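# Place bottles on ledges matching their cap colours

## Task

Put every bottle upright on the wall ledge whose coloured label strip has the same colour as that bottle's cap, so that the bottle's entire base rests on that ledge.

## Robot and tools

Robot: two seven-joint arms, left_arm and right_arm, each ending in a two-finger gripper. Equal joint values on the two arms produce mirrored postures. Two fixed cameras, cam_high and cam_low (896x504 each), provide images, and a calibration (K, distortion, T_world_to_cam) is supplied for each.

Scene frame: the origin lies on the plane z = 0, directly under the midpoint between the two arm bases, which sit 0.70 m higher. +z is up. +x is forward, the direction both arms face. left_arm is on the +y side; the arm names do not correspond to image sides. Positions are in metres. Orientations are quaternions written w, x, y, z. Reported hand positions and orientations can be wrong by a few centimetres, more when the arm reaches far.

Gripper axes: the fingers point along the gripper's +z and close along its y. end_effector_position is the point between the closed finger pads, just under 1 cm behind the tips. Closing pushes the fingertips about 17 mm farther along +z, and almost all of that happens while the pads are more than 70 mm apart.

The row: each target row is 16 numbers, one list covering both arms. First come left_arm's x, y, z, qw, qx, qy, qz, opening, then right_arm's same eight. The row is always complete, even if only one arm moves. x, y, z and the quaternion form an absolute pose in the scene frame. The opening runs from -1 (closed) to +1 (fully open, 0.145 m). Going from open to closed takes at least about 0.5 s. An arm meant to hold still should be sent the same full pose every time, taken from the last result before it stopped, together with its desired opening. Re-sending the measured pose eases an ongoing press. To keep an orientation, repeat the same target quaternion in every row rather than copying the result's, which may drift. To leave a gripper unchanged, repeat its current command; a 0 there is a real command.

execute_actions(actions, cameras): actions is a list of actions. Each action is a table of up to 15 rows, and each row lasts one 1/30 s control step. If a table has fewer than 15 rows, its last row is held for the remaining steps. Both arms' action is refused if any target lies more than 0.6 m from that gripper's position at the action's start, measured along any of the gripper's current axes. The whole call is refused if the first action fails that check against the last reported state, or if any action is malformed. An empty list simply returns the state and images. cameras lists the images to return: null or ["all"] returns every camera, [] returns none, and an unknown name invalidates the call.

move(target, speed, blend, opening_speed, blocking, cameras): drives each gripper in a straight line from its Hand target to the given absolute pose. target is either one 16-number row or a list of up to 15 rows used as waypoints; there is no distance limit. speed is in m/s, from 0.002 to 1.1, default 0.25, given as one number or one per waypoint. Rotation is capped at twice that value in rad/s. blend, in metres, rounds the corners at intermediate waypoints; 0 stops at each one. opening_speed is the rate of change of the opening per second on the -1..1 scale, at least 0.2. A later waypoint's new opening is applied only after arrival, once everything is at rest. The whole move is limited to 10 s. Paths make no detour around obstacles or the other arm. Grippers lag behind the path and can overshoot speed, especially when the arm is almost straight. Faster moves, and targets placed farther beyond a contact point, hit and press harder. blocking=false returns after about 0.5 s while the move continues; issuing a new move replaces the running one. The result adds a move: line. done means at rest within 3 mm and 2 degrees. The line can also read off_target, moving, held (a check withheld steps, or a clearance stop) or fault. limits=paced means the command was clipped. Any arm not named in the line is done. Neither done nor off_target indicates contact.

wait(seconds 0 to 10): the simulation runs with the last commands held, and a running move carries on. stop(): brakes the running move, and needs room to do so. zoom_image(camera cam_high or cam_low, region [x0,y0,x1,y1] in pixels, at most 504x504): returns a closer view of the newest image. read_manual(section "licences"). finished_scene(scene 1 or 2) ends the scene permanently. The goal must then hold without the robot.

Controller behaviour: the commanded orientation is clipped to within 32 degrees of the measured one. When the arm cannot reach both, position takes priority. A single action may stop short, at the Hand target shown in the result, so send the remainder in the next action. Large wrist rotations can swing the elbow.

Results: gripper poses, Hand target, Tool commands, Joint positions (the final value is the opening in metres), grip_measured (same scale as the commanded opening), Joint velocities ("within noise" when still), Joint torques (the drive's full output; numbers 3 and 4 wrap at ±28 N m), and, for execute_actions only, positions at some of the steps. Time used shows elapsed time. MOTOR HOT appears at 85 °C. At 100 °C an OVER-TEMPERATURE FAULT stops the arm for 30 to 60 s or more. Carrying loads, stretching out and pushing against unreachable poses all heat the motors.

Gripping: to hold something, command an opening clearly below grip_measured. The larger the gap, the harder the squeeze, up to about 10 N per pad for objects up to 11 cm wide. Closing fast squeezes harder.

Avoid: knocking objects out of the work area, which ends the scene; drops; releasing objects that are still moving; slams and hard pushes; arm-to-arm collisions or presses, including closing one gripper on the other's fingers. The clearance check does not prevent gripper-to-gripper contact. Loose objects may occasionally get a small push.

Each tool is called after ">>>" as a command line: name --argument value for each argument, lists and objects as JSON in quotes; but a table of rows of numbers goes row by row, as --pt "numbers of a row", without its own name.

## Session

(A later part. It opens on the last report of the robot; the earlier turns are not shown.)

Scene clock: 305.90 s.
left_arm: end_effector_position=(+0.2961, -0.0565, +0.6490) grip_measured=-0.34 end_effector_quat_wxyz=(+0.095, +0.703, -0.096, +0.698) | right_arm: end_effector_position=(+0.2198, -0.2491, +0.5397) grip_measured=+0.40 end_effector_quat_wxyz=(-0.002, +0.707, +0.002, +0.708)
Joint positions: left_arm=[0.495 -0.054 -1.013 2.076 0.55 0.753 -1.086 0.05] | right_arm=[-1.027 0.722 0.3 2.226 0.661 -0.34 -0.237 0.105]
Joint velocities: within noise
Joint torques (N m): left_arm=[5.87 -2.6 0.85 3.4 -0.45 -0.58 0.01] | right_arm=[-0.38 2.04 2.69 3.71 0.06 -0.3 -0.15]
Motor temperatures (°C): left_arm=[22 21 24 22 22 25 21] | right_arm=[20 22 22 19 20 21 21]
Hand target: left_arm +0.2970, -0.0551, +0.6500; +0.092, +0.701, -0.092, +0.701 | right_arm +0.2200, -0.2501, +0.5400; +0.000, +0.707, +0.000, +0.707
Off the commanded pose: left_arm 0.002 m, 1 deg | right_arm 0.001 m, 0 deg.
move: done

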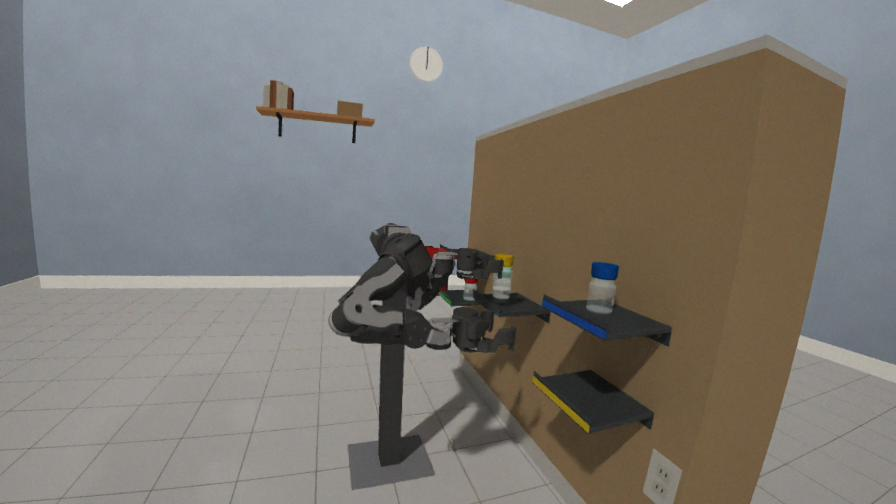

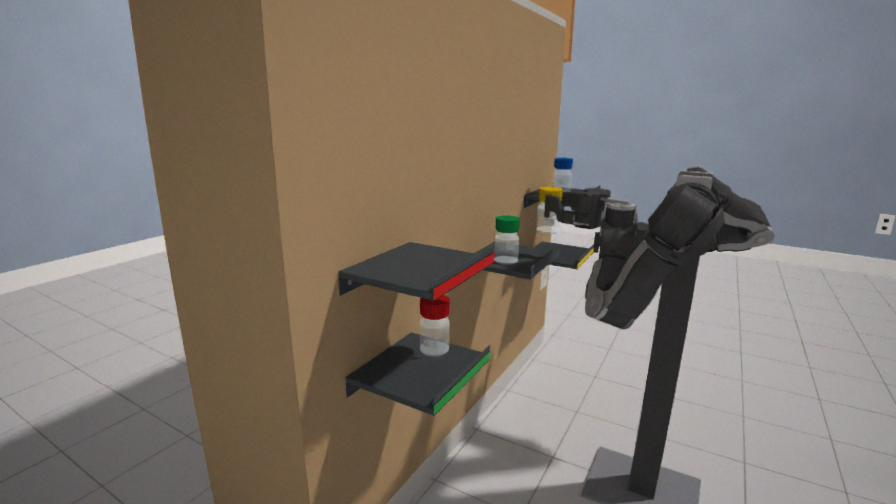

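>>> move --pt "0.385 -0.054 0.638 0.0923 0.7010 -0.0923 0.7010 -0.7 0.24 -0.25 0.57 0 0.7071 0 0.7071 0.3" --pt "0.385 -0.054 0.602 0.0923 0.7010 -0.0923 0.7010 -0.7 0.24 -0.25 0.57 0 0.7071 0 0.7071 0.3" --pt "0.385 -0.054 0.588 0.0923 0.7010 -0.0923 0.7010 -0.7 0.24 -0.25 0.57 0 0.7071 0 0.7071 0.3" --speed '[0.15,0.1,0.03]'

>>> zoom_image --camera "cam_low" --region '[420, 150, 620, 300]'

>>> zoom_image --camera "cam_high" --region '[420, 200, 620, 340]'

Scene clock: 320.10 s.
left_arm: end_effector_position=(+0.3850, -0.0538, +0.5910) grip_measured=-0.34 end_effector_quat_wxyz=(+0.092, +0.700, -0.090, +0.702) | right_arm: end_effector_position=(+0.2399, -0.2489, +0.5699) grip_measured=+0.30 end_effector_quat_wxyz=(-0.002, +0.706, +0.002, +0.708)
Joint positions: left_arm=[0.636 0.065 -0.982 1.622 0.586 0.329 -0.817 0.05] | right_arm=[-0.972 0.801 0.391 2.306 0.777 -0.192 -0.289 0.098]
Joint velocities: within noise
Joint torques (N m): left_arm=[6.87 -1.75 0.94 3.4 -0.3 -0.68 0.2] | right_arm=[0.07 2.49 2.99 3.38 0.01 -0.29 -0.12]
Motor temperatures (°C): left_arm=[23 21 24 22 22 25 21] | right_arm=[20 22 22 20 20 21 21]
Hand target: left_arm +0.3850, -0.0539, +0.5879; +0.092, +0.701, -0.092, +0.701 | right_arm +0.2400, -0.2500, +0.5700; +0.000, +0.707, +0.000, +0.707
Off the commanded pose: left_arm 0.003 m, 0 deg | right_arm 0.001 m, 0 deg.
move: done

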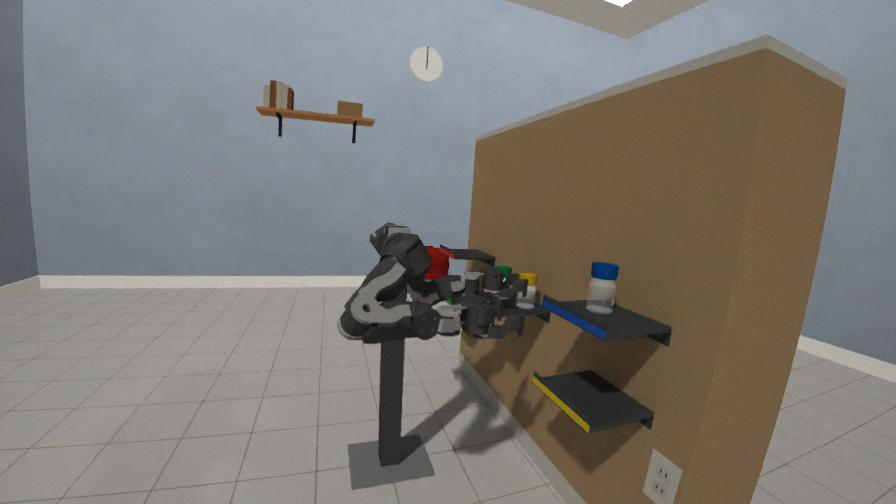

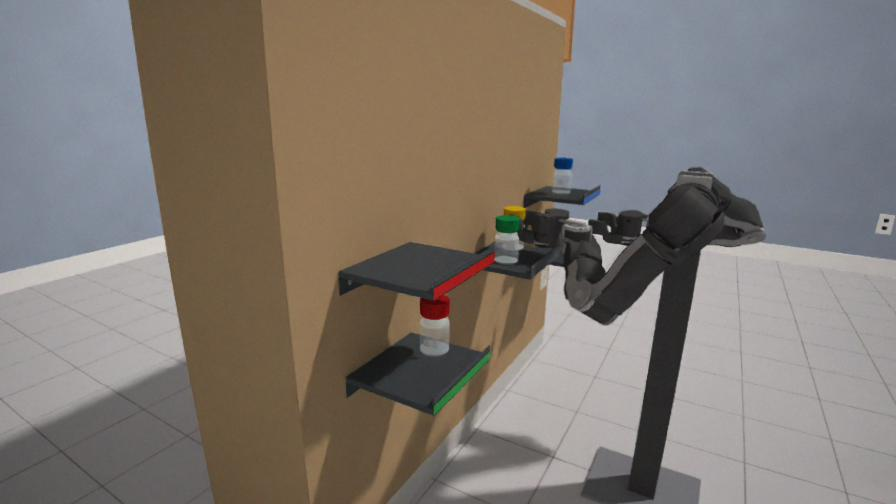

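Scaled by 2.520 from the camera's 896x504 image, which has a finer 1280x720 frame.

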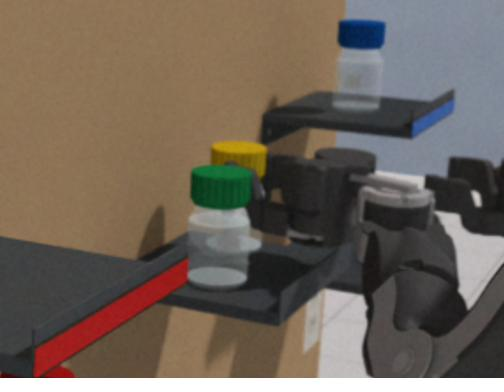

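Scaled by 2.520 from the camera's 896x504 image, which has a finer 1280x720 frame.

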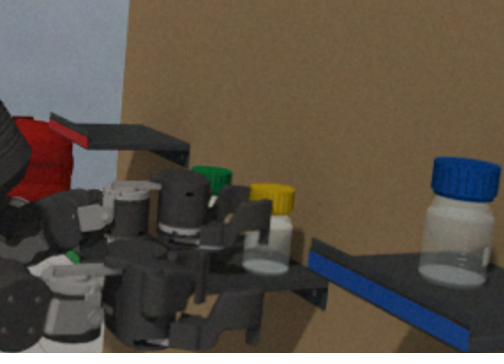

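>>> move --pt "0.385 -0.054 0.589 0.0923 0.7010 -0.0923 0.7010 0.15 0.24 -0.25 0.57 0 0.7071 0 0.7071 0.3" --pt "0.28 -0.042 0.595 0.0923 0.7010 -0.0923 0.7010 0.15 0.24 -0.25 0.57 0 0.7071 0 0.7071 0.3" --pt "0.275 0.08 0.59 0 0.7071 0 0.7071 0.35 0.24 -0.25 0.57 0 0.7071 0 0.7071 0.3" --pt "0.31 0.063 0.588 0 0.7071 0 0.7071 0.35 0.24 -0.25 0.57 0 0.7071 0 0.7071 0.3" --pt "0.372 0.061 0.588 0 0.7071 0 0.7071 0.35 0.24 -0.25 0.57 0 0.7071 0 0.7071 0.3" --speed '[0.12,0.18,0.22,0.2,0.15]' --opening_speed 2

>>> zoom_image --camera "cam_low" --region '[420, 150, 620, 300]'

Scene clock: 335.47 s.
left_arm: end_effector_position=(+0.3720, +0.0620, +0.5901) grip_measured=+0.35 end_effector_quat_wxyz=(-0.002, +0.705, +0.002, +0.709) | right_arm: end_effector_position=(+0.2399, -0.2489, +0.5699) grip_measured=+0.30 end_effector_quat_wxyz=(-0.002, +0.706, +0.002, +0.708)
Joint positions: left_arm=[0.465 0.336 -0.824 1.908 0.599 0.368 -0.963 0.101] | right_arm=[-0.972 0.801 0.391 2.306 0.778 -0.192 -0.289 0.098]
Joint velocities: within noise
Joint torques (N m): left_arm=[6.18 -0.41 1.18 3.69 -0.23 -0.48 0.2] | right_arm=[-0.15 2.33 3.03 3.36 0.01 -0.3 -0.15]
Motor temperatures (°C): left_arm=[23 21 24 22 22 25 21] | right_arm=[20 23 22 20 20 20 21]
Hand target: left_arm +0.3720, +0.0610, +0.5880; +0.000, +0.707, +0.000, +0.707 | right_arm +0.2400, -0.2500, +0.5700; +0.000, +0.707, +0.000, +0.707
Off the commanded pose: left_arm 0.002 m, 0 deg | right_arm 0.001 m, 0 deg.
move: done

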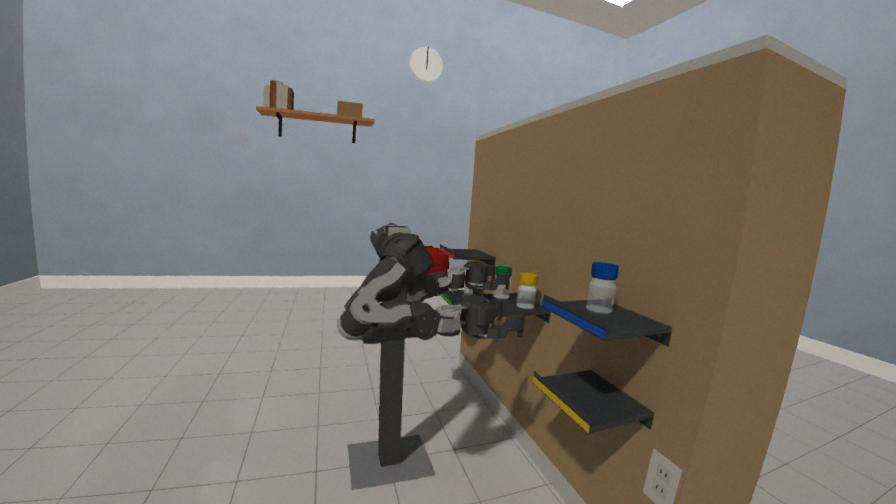

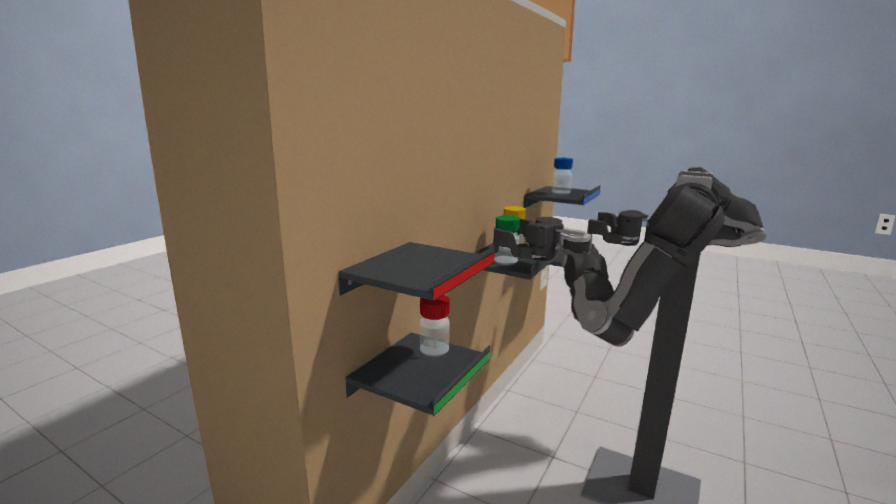

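Scaled by 2.520 from the camera's 896x504 image, which has a finer 1280x720 frame.

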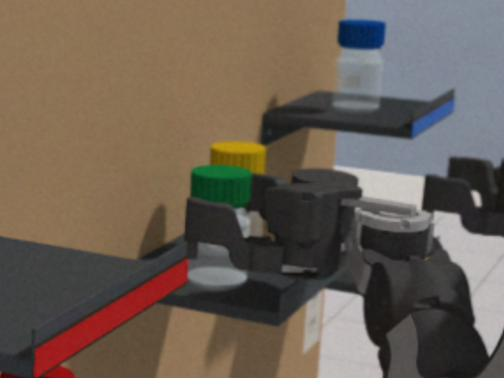

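>>> move --pt "0.372 0.061 0.588 0 0.7071 0 0.7071 -0.7 0.24 -0.25 0.57 0 0.7071 0 0.7071 0.3" --pt "0.372 0.063 0.620 0 0.7071 0 0.7071 -0.7 0.24 -0.25 0.57 0 0.7071 0 0.7071 0.3" --pt "0.275 0.09 0.620 0 0.7071 0 0.7071 -0.7 0.24 -0.24 0.57 0 0.7071 0 0.7071 0.3" --pt "0.24 0.30 0.55 -0.0616 0.7044 0.0616 0.7044 -0.7 0.28 -0.10 0.58 0 0.7071 0 0.7071 0.3" --pt "0.27 0.40 0.537 -0.0923 0.7010 0.0923 0.7010 -0.7 0.31 -0.06 0.588 0 0.7071 0 0.7071 0.3" --pt "0.33 0.435 0.537 -0.0923 0.7010 0.0923 0.7010 -0.7 0.387 -0.054 0.588 0 0.7071 0 0.7071 0.3" --speed '[0.2,0.15,0.2,0.25,0.2,0.15]' --blend '[0,0.01,0.02,0.03,0.01,0]'

>>> zoom_image --camera "cam_low" --region '[340, 170, 600, 410]'

>>> zoom_image --camera "cam_high" --region '[420, 200, 620, 340]'

Scene clock: 361.40 s.
left_arm: end_effector_position=(+0.3290, +0.4363, +0.5363) grip_measured=-0.24 end_effector_quat_wxyz=(-0.096, +0.704, +0.091, +0.698) | right_arm: end_effector_position=(+0.3872, -0.0550, +0.5887) grip_measured=+0.30 end_effector_quat_wxyz=(+0.003, +0.707, -0.001, +0.707)
Joint positions: left_arm=[0.275 1.468 -0.96 1.389 1.584 -0.681 -0.145 0.058] | right_arm=[0.358 0.115 -0.607 1.819 0.325 0.466 -0.707 0.098]
Joint velocities: within noise
Joint torques (N m): left_arm=[4.1 7.05 3.66 0.27 0.13 -0.83 0.23] | right_arm=[4.68 -1.09 0.95 3.7 -0.17 -0.46 0.12]
Motor temperatures (°C): left_arm=[23 21 24 22 22 25 21] | right_arm=[20 23 22 20 20 20 21]
Hand target: left_arm +0.3300, +0.4350, +0.5370; -0.093, +0.701, +0.092, +0.701 | right_arm +0.3870, -0.0540, +0.5880; +0.000, +0.707, +0.000, +0.707
Off the commanded pose: left_arm 0.002 m, 1 deg | right_arm 0.001 m, 0 deg.
joint sent to its limit (left arm) — joint 5 (forearm roll), upper limit. The joint targets still meet the commanded pose.
move: done

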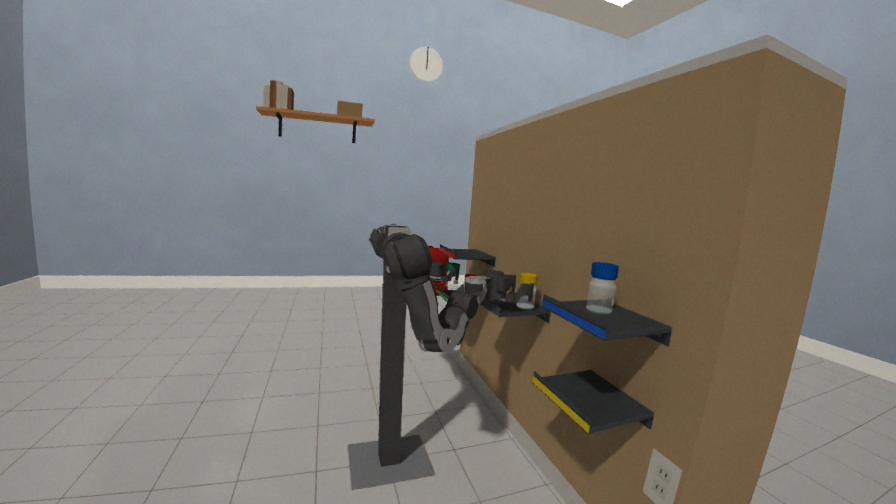

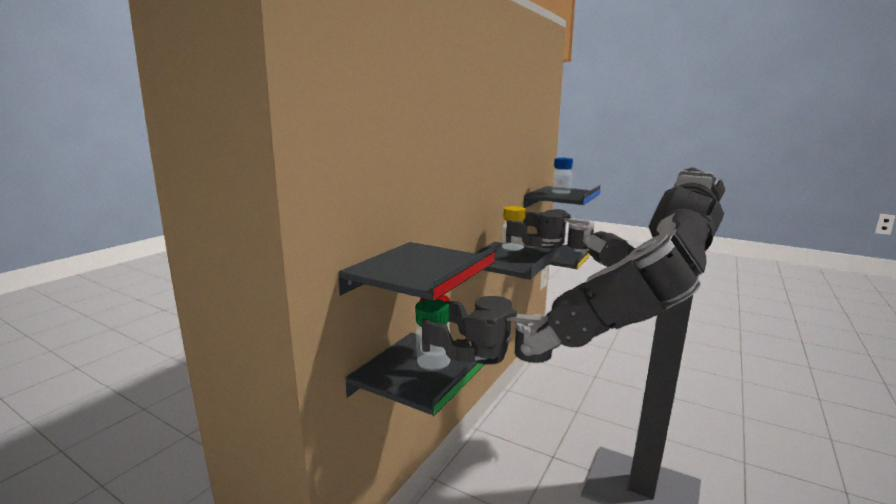

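Scaled by 1.938 from the camera's 896x504 image, which has a finer 1280x720 frame.

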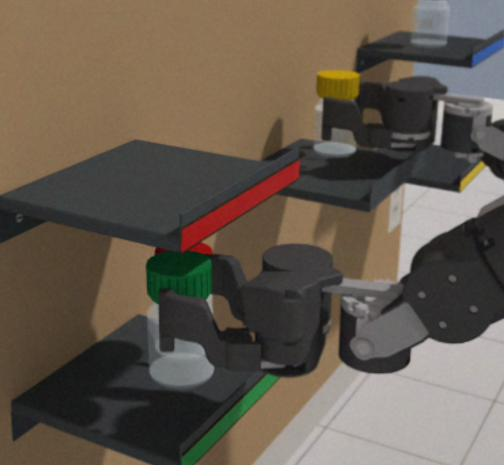

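Scaled by 2.520 from the camera's 896x504 image, which has a finer 1280x720 frame.

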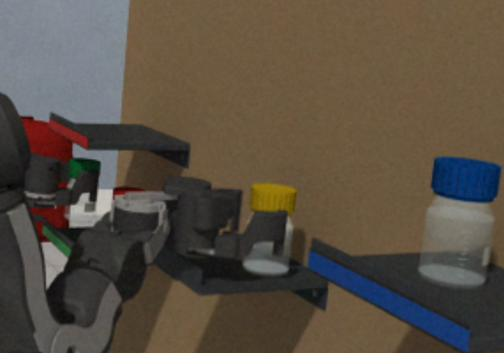

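>>> move --pt "0.345 0.439 0.537 -0.0923 0.7010 0.0923 0.7010 -0.7 0.387 -0.054 0.588 0 0.7071 0 0.7071 -0.7" --pt "0.382 0.448 0.535 -0.0923 0.7010 0.0923 0.7010 -0.7 0.387 -0.054 0.615 0 0.7071 0 0.7071 -0.7" --pt "0.382 0.448 0.508 -0.0923 0.7010 0.0923 0.7010 -0.7 0.29 -0.09 0.62 0 0.7071 0 0.7071 -0.7" --pt "0.382 0.448 0.497 -0.0923 0.7010 0.0923 0.7010 -0.7 0.25 -0.27 0.57 0 0.7071 0 0.7071 -0.7" --pt "0.382 0.448 0.496 -0.0923 0.7010 0.0923 0.7010 -0.7 0.275 -0.37 0.536 0.0616 0.7044 -0.0616 0.7044 -0.7" --pt "0.382 0.448 0.495 -0.0923 0.7010 0.0923 0.7010 -0.7 0.385 -0.388 0.536 0.0616 0.7044 -0.0616 0.7044 -0.7" --speed '[0.15,0.1,0.15,0.22,0.2,0.15]' --opening_speed 2

>>> zoom_image --camera "cam_low" --region '[340, 170, 600, 410]'

>>> zoom_image --camera "cam_high" --region '[420, 200, 690, 420]'

Scene clock: 381.03 s.
left_arm: end_effector_position=(+0.3817, +0.4515, +0.5026) grip_measured=-0.24 end_effector_quat_wxyz=(-0.097, +0.692, +0.093, +0.709) | right_arm: end_effector_position=(+0.3846, -0.3897, +0.5360) grip_measured=-0.31 end_effector_quat_wxyz=(+0.064, +0.706, -0.064, +0.703)
Joint positions: left_arm=[0.511 1.103 -0.948 0.9 1.461 -0.566 0.048 0.058] | right_arm=[0.086 0.844 0.019 1.322 0.84 -0.061 0.017 0.053]
Joint velocities: within noise
Joint torques (N m): left_arm=[5.71 5.31 1.16 0.29 0.13 -0.23 0.18] | right_arm=[4.1 6.26 2.81 2.85 0.06 -0.66 0.17]
Motor temperatures (°C): left_arm=[23 23 25 21 22 25 21] | right_arm=[21 23 22 20 20 21 21]
Hand target: left_arm +0.3819, +0.4479, +0.4951; -0.092, +0.701, +0.092, +0.701 | right_arm +0.3850, -0.3880, +0.5360; +0.062, +0.704, -0.062, +0.704
Off the commanded pose: left_arm 0.008 m, 1 deg | right_arm 0.002 m, 0 deg.
move: off_target (left_arm)

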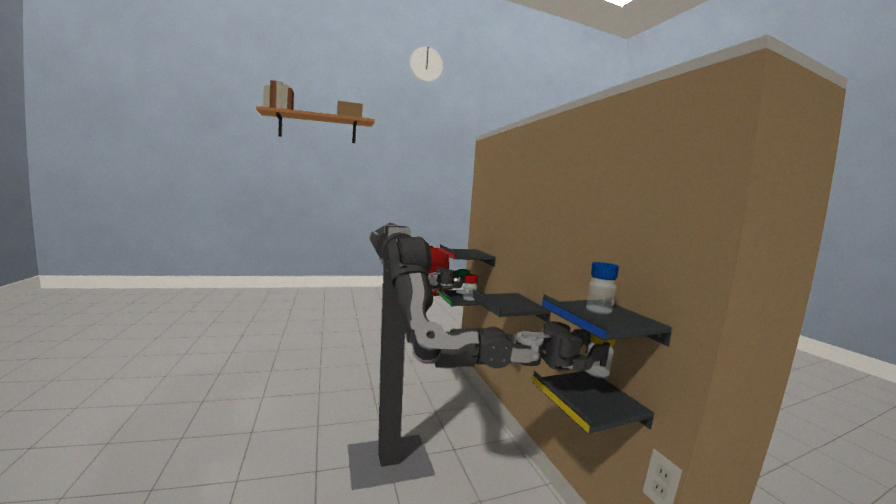

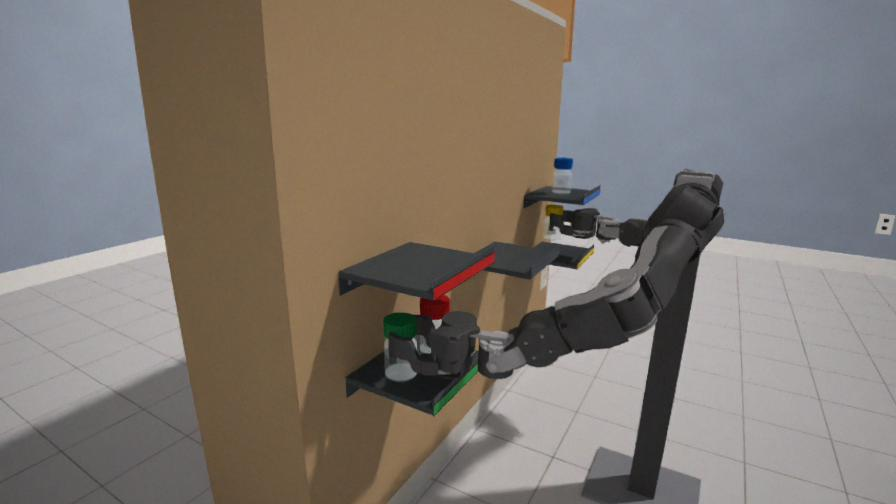

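Scaled by 1.938 from the camera's 896x504 image, which has a finer 1280x720 frame.

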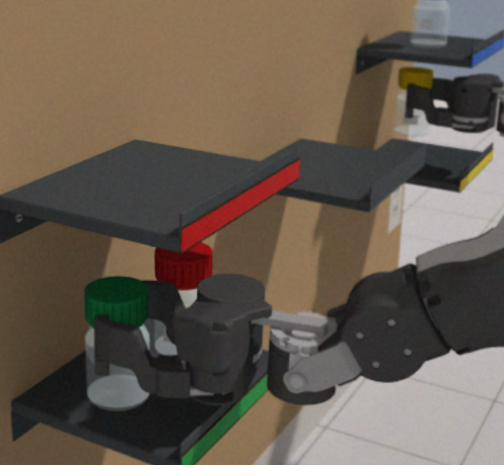

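Scaled by 1.867 from the camera's 896x504 image, which has a finer 1280x720 frame.

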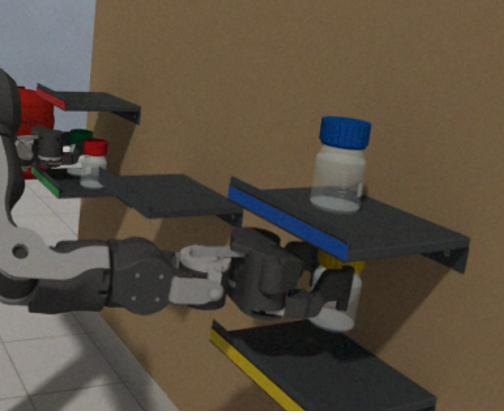

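>>> move --pt "0.382 0.451 0.501 -0.0923 0.7010 0.0923 0.7010 0.15 0.385 -0.388 0.536 0.0616 0.7044 -0.0616 0.7044 -0.7" --pt "0.27 0.422 0.508 -0.0923 0.7010 0.0923 0.7010 0.15 0.385 -0.388 0.503 0.0616 0.7044 -0.0616 0.7044 -0.7" --pt "0.25 0.335 0.503 -0.0616 0.7044 0.0616 0.7044 0.15 0.385 -0.388 0.488 0.0616 0.7044 -0.0616 0.7044 -0.7" --pt "0.30 0.344 0.50 -0.0616 0.7044 0.0616 0.7044 0.12 0.385 -0.388 0.488 0.0616 0.7044 -0.0616 0.7044 0.4" --pt "0.375 0.357 0.498 -0.0616 0.7044 0.0616 0.7044 0.12 0.265 -0.367 0.50 0.0616 0.7044 -0.0616 0.7044 0.4" --speed '[0.1,0.15,0.1,0.15,0.15]' --opening_speed 2

>>> zoom_image --camera "cam_low" --region '[340, 170, 600, 410]'

>>> zoom_image --camera "cam_high" --region '[420, 200, 690, 420]'

Scene clock: 409.30 s.
left_arm: end_effector_position=(+0.3753, +0.3585, +0.5015) grip_measured=+0.12 end_effector_quat_wxyz=(-0.063, +0.701, +0.064, +0.708) | right_arm: end_effector_position=(+0.2647, -0.3670, +0.4979) grip_measured=+0.40 end_effector_quat_wxyz=(+0.062, +0.707, -0.063, +0.702)
Joint positions: left_arm=[0.285 1.12 -0.775 1.353 1.194 -0.515 -0.299 0.085] | right_arm=[-0.617 0.68 0.382 1.688 0.801 -0.264 0.047 0.105]
Joint velocities: within noise
Joint torques (N m): left_arm=[5.42 5.63 2.03 1.39 -0.05 -0.51 0.24] | right_arm=[0.51 5.29 4.11 3.45 0.23 -0.55 0.13]
Motor temperatures (°C): left_arm=[23 23 24 21 21 25 21] | right_arm=[21 24 22 20 20 21 21]
Hand target: left_arm +0.3749, +0.3569, +0.4979; -0.061, +0.704, +0.062, +0.704 | right_arm +0.2650, -0.3670, +0.5001; +0.062, +0.704, -0.062, +0.704
Off the commanded pose: left_arm 0.004 m, 1 deg | right_arm 0.002 m, 0 deg.
move: off_target (left_arm); target 4's new opening was sent with right_arm's hand 0.004 m and 1 deg from that target

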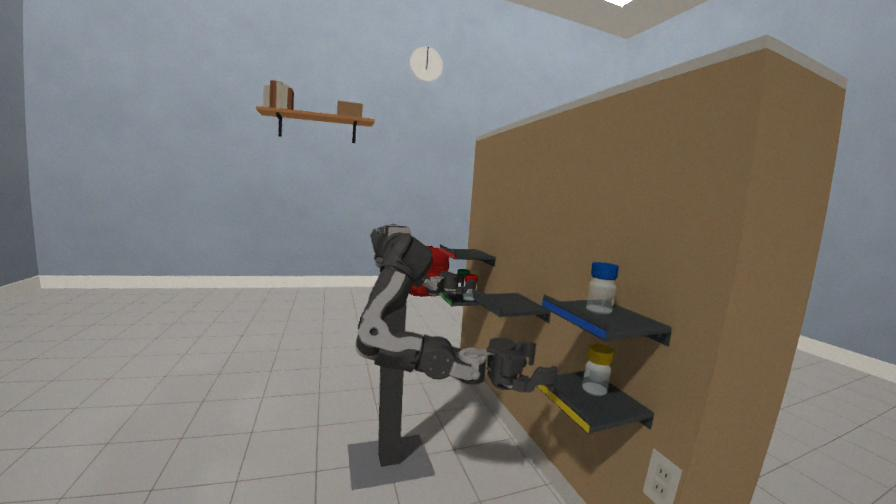

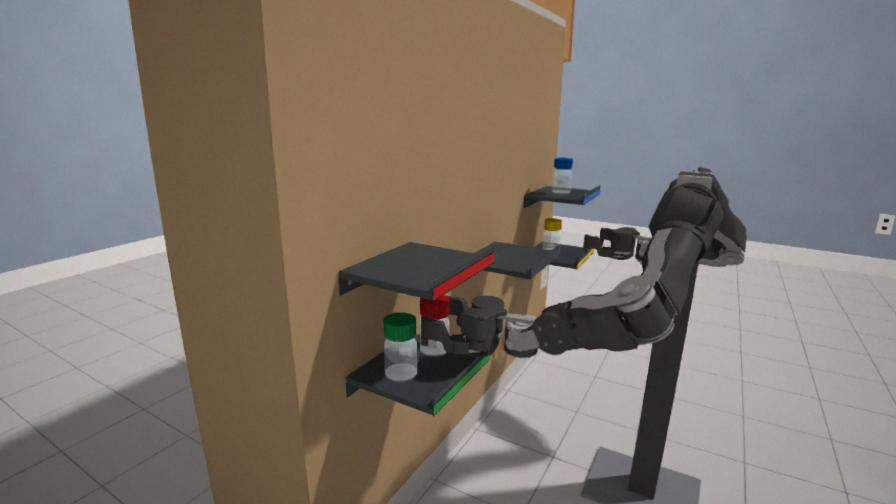

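Scaled by 1.938 from the camera's 896x504 image, which has a finer 1280x720 frame.

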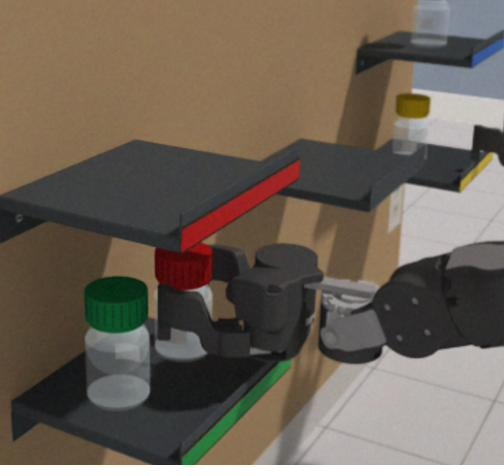

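Scaled by 1.867 from the camera's 896x504 image, which has a finer 1280x720 frame.

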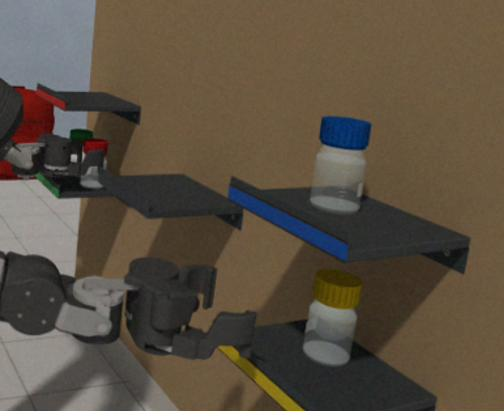

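>>> move --pt "0.375 0.357 0.498 -0.0616 0.7044 0.0616 0.7044 -0.7 0.25 -0.33 0.51 0.0616 0.7044 -0.0616 0.7044 0.4" --pt "0.375 0.357 0.531 -0.0616 0.7044 0.0616 0.7044 -0.7 0.25 -0.33 0.51 0.0616 0.7044 -0.0616 0.7044 0.4" --pt "0.25 0.335 0.533 -0.0616 0.7044 0.0616 0.7044 -0.7 0.25 -0.33 0.51 0.0616 0.7044 -0.0616 0.7044 0.4" --pt "0.23 0.33 0.67 -0.0616 0.7044 0.0616 0.7044 -0.7 0.25 -0.33 0.51 0.0616 0.7044 -0.0616 0.7044 0.4" --pt "0.265 0.36 0.726 -0.0616 0.7044 0.0616 0.7044 -0.7 0.25 -0.33 0.51 0.0616 0.7044 -0.0616 0.7044 0.4" --pt "0.378 0.388 0.722 -0.0616 0.7044 0.0616 0.7044 -0.7 0.25 -0.33 0.51 0.0616 0.7044 -0.0616 0.7044 0.4" --pt "0.378 0.388 0.697 -0.0616 0.7044 0.0616 0.7044 -0.7 0.25 -0.33 0.51 0.0616 0.7044 -0.0616 0.7044 0.4" --pt "0.378 0.388 0.687 -0.0616 0.7044 0.0616 0.7044 -0.7 0.25 -0.33 0.51 0.0616 0.7044 -0.0616 0.7044 0.4" --speed '[0.1,0.12,0.2,0.22,0.22,0.16,0.1,0.03]' --opening_speed 2

>>> zoom_image --camera "cam_low" --region '[340, 170, 600, 410]'

Scene clock: 434.77 s.
left_arm: end_effector_position=(+0.3779, +0.3886, +0.6953) grip_measured=-0.26 end_effector_quat_wxyz=(-0.062, +0.693, +0.064, +0.716) | right_arm: end_effector_position=(+0.2501, -0.3300, +0.5117) grip_measured=+0.40 end_effector_quat_wxyz=(+0.061, +0.702, -0.060, +0.707)
Joint positions: left_arm=[1.53 1.563 -1.56 1.627 1.566 -0.062 -0.243 0.056] | right_arm=[-0.723 0.606 0.382 1.897 0.722 -0.242 -0.06 0.105]
Joint velocities: within noise
Joint torques (N m): left_arm=[3.07 0.44 2.89 0.36 0.1 -0.07 0.2] | right_arm=[0.46 3.44 2.14 3.1 0.02 -0.31 -0.15]
Motor temperatures (°C): left_arm=[23 23 24 21 21 25 21] | right_arm=[20 23 23 20 20 21 21]
Hand target: left_arm +0.3779, +0.3879, +0.6871; -0.061, +0.704, +0.062, +0.705 | right_arm +0.2500, -0.3300, +0.5100; +0.062, +0.704, -0.062, +0.704
Off the commanded pose: left_arm 0.008 m, 2 deg | right_arm 0.002 m, 0 deg.
move: off_target (left_arm)

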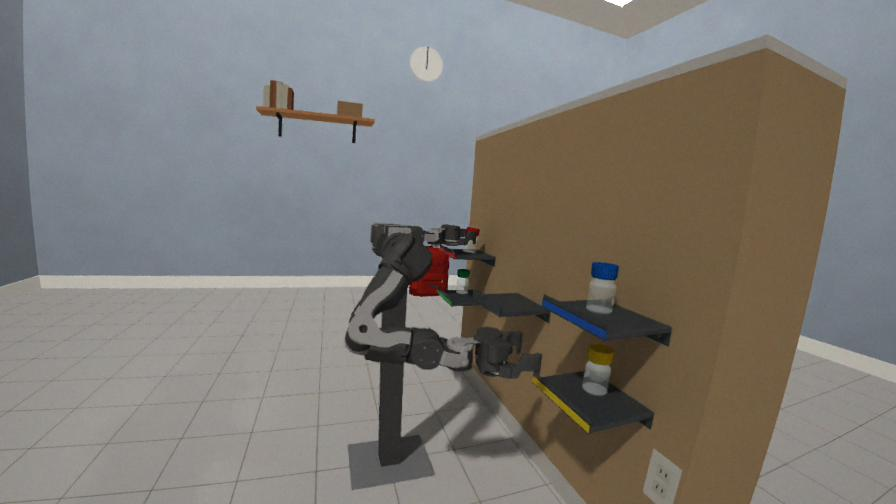

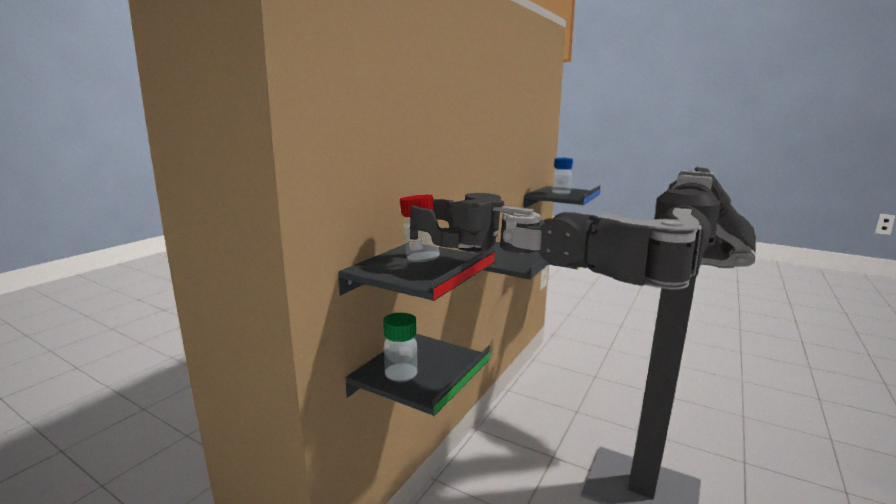

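Scaled by 1.938 from the camera's 896x504 image, which has a finer 1280x720 frame.

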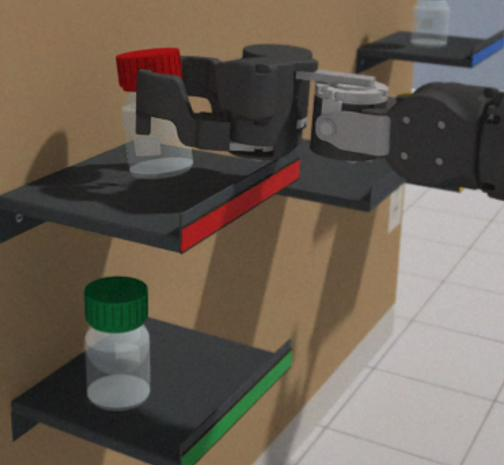

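>>> move --pt "0.378 0.388 0.698 -0.0678 0.6269 0.0549 0.7742 -0.7 0.25 -0.33 0.51 0.0616 0.7044 -0.0616 0.7044 0.4" --pt "0.378 0.388 0.686 -0.0678 0.6269 0.0549 0.7742 -0.7 0.25 -0.33 0.51 0.0616 0.7044 -0.0616 0.7044 0.4" --speed '[0.15,0.05]'

>>> zoom_image --camera "cam_low" --region '[340, 170, 500, 290]'

Scene clock: 455.07 s.
left_arm: end_effector_position=(+0.3756, +0.3888, +0.6997) grip_measured=-0.26 end_effector_quat_wxyz=(-0.063, +0.609, +0.059, +0.788) | right_arm: end_effector_position=(+0.2501, -0.3300, +0.5117) grip_measured=+0.40 end_effector_quat_wxyz=(+0.061, +0.702, -0.060, +0.707)
Joint positions: left_arm=[1.383 1.538 -1.553 1.595 1.514 -0.42 -0.246 0.056] | right_arm=[-0.723 0.606 0.382 1.897 0.722 -0.242 -0.06 0.105]
Joint velocities: within noise
Joint torques (N m): left_arm=[1.7 -0.07 1.29 -0.46 -0.25 -0.06 -0.09] | right_arm=[0.38 3.42 2.07 3.21 0.02 -0.32 -0.14]
Motor temperatures (°C): left_arm=[23 22 25 21 21 25 21] | right_arm=[20 23 22 20 20 21 21]
Hand target: left_arm +0.3776, +0.3880, +0.6862; -0.068, +0.627, +0.055, +0.774 | right_arm +0.2500, -0.3300, +0.5100; +0.062, +0.704, -0.062, +0.704
Off the commanded pose: left_arm 0.014 m, 3 deg | right_arm 0.002 m, 0 deg.
move: off_target (left_arm)

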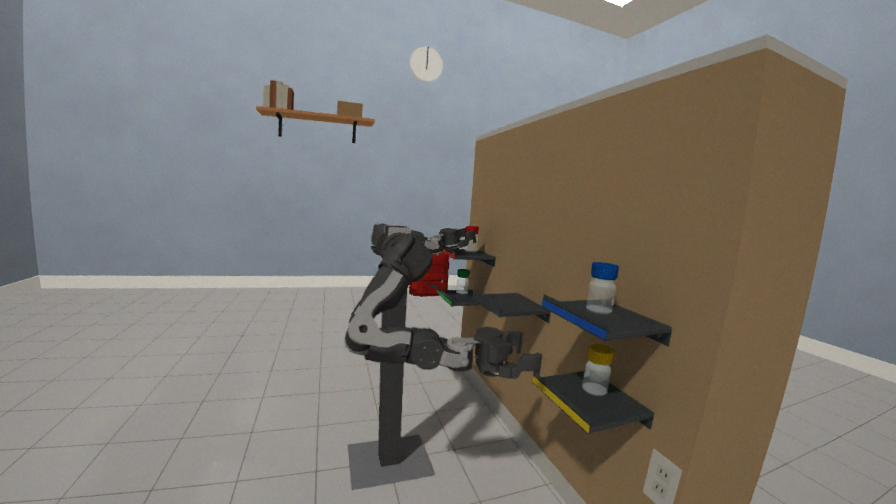

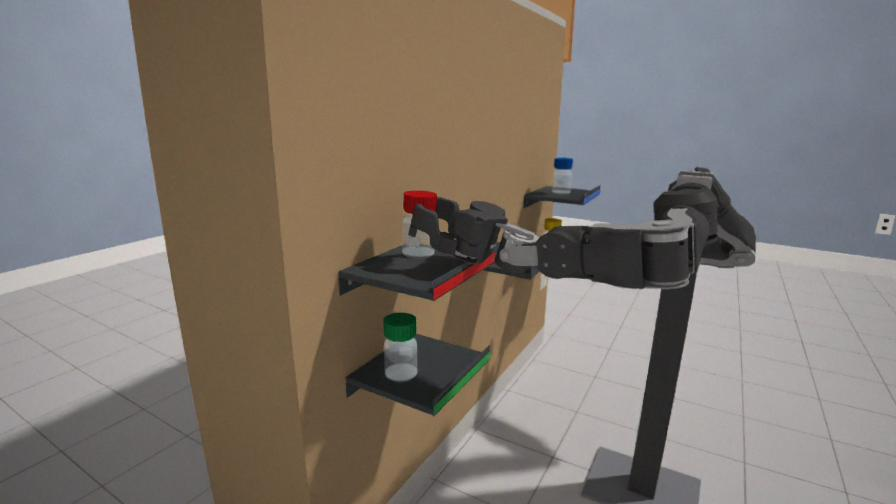

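Scaled by 3.150 from the camera's 896x504 image, which has a finer 1280x720 frame.

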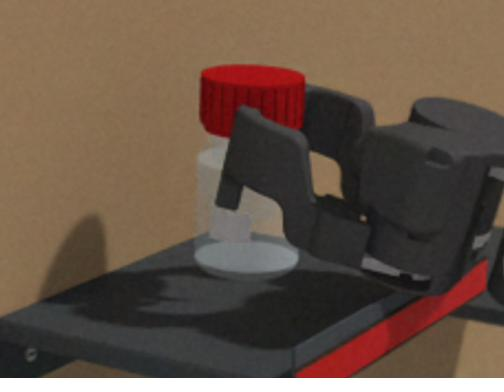

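>>> move --pt "0.377 0.388 0.698 -0.0678 0.6269 0.0549 0.7742 -0.7 0.25 -0.33 0.51 0.0616 0.7044 -0.0616 0.7044 0.4" --pt "0.377 0.388 0.698 -0.0678 0.6269 0.0549 0.7742 0.4 0.25 -0.33 0.51 0.0616 0.7044 -0.0616 0.7044 0.4" --pt "0.26 0.366 0.705 -0.0678 0.6269 0.0549 0.7742 0.4 0.25 -0.33 0.51 0.0616 0.7044 -0.0616 0.7044 0.4" --speed '[0.1,0.1,0.12]' --opening_speed 1

>>> zoom_image --camera "cam_low" --region '[340, 170, 600, 410]'

Scene clock: 470.80 s.
left_arm: end_effector_position=(+0.2612, +0.3651, +0.7065) grip_measured=+0.40 end_effector_quat_wxyz=(-0.091, +0.568, +0.073, +0.815) | right_arm: end_effector_position=(+0.2501, -0.3300, +0.5117) grip_measured=+0.40 end_effector_quat_wxyz=(+0.061, +0.702, -0.060, +0.707)
Joint positions: left_arm=[1.164 2.011 -1.562 2.121 1.387 -0.728 -0.432 0.105] | right_arm=[-0.723 0.606 0.382 1.897 0.722 -0.242 -0.06 0.105]
Joint velocities: within noise
Joint torques (N m): left_arm=[1.04 2.81 1.92 0.54 -0.06 -0.62 -0.05] | right_arm=[0.44 3.36 2.11 3.22 0.03 -0.29 -0.15]
Motor temperatures (°C): left_arm=[22 22 24 21 21 25 21] | right_arm=[20 23 22 20 20 20 21]
Hand target: left_arm +0.2608, +0.3659, +0.7048; -0.092, +0.570, +0.075, +0.813 | right_arm +0.2500, -0.3300, +0.5100; +0.062, +0.704, -0.062, +0.704
Off the commanded pose: left_arm 0.002 m, 9 deg | right_arm 0.002 m, 0 deg.
joint sent to its limit (left arm) — joint 2 (shoulder roll), upper limit; joint 3 (upper arm roll), lower limit. The joint targets are off in orientation, not in position.
move: off_target (left_arm)

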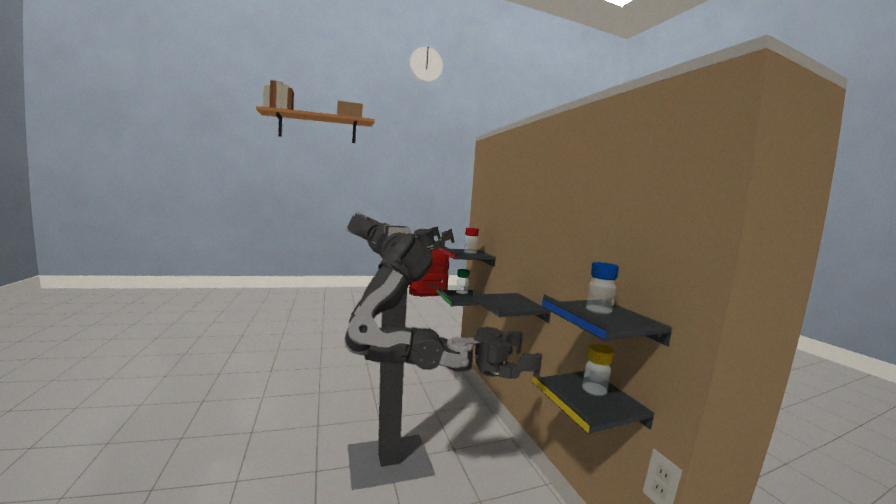

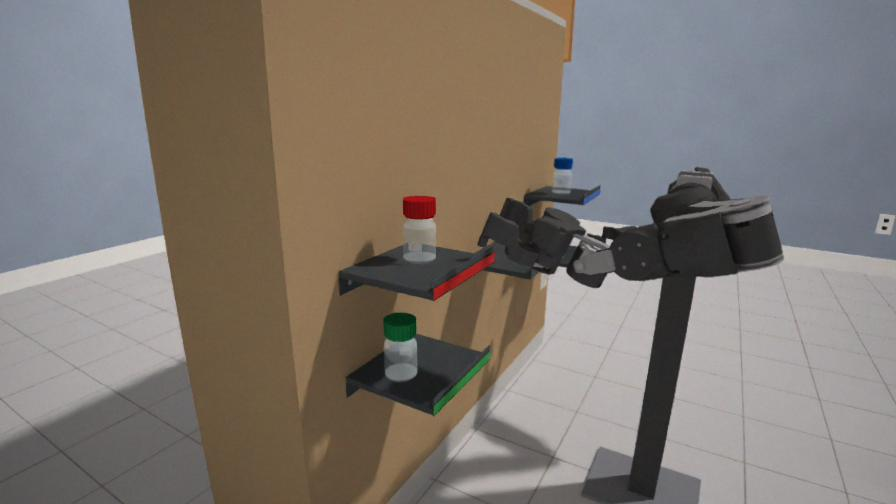

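Scaled by 1.938 from the camera's 896x504 image, which has a finer 1280x720 frame.

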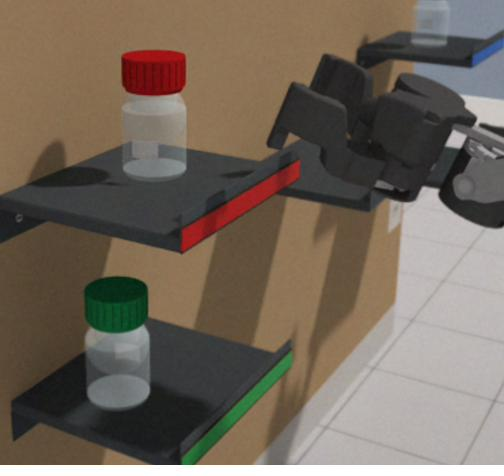

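All upright on matching ledges.

>>> finished_scene --scene 2

The scene is finished: the task was done.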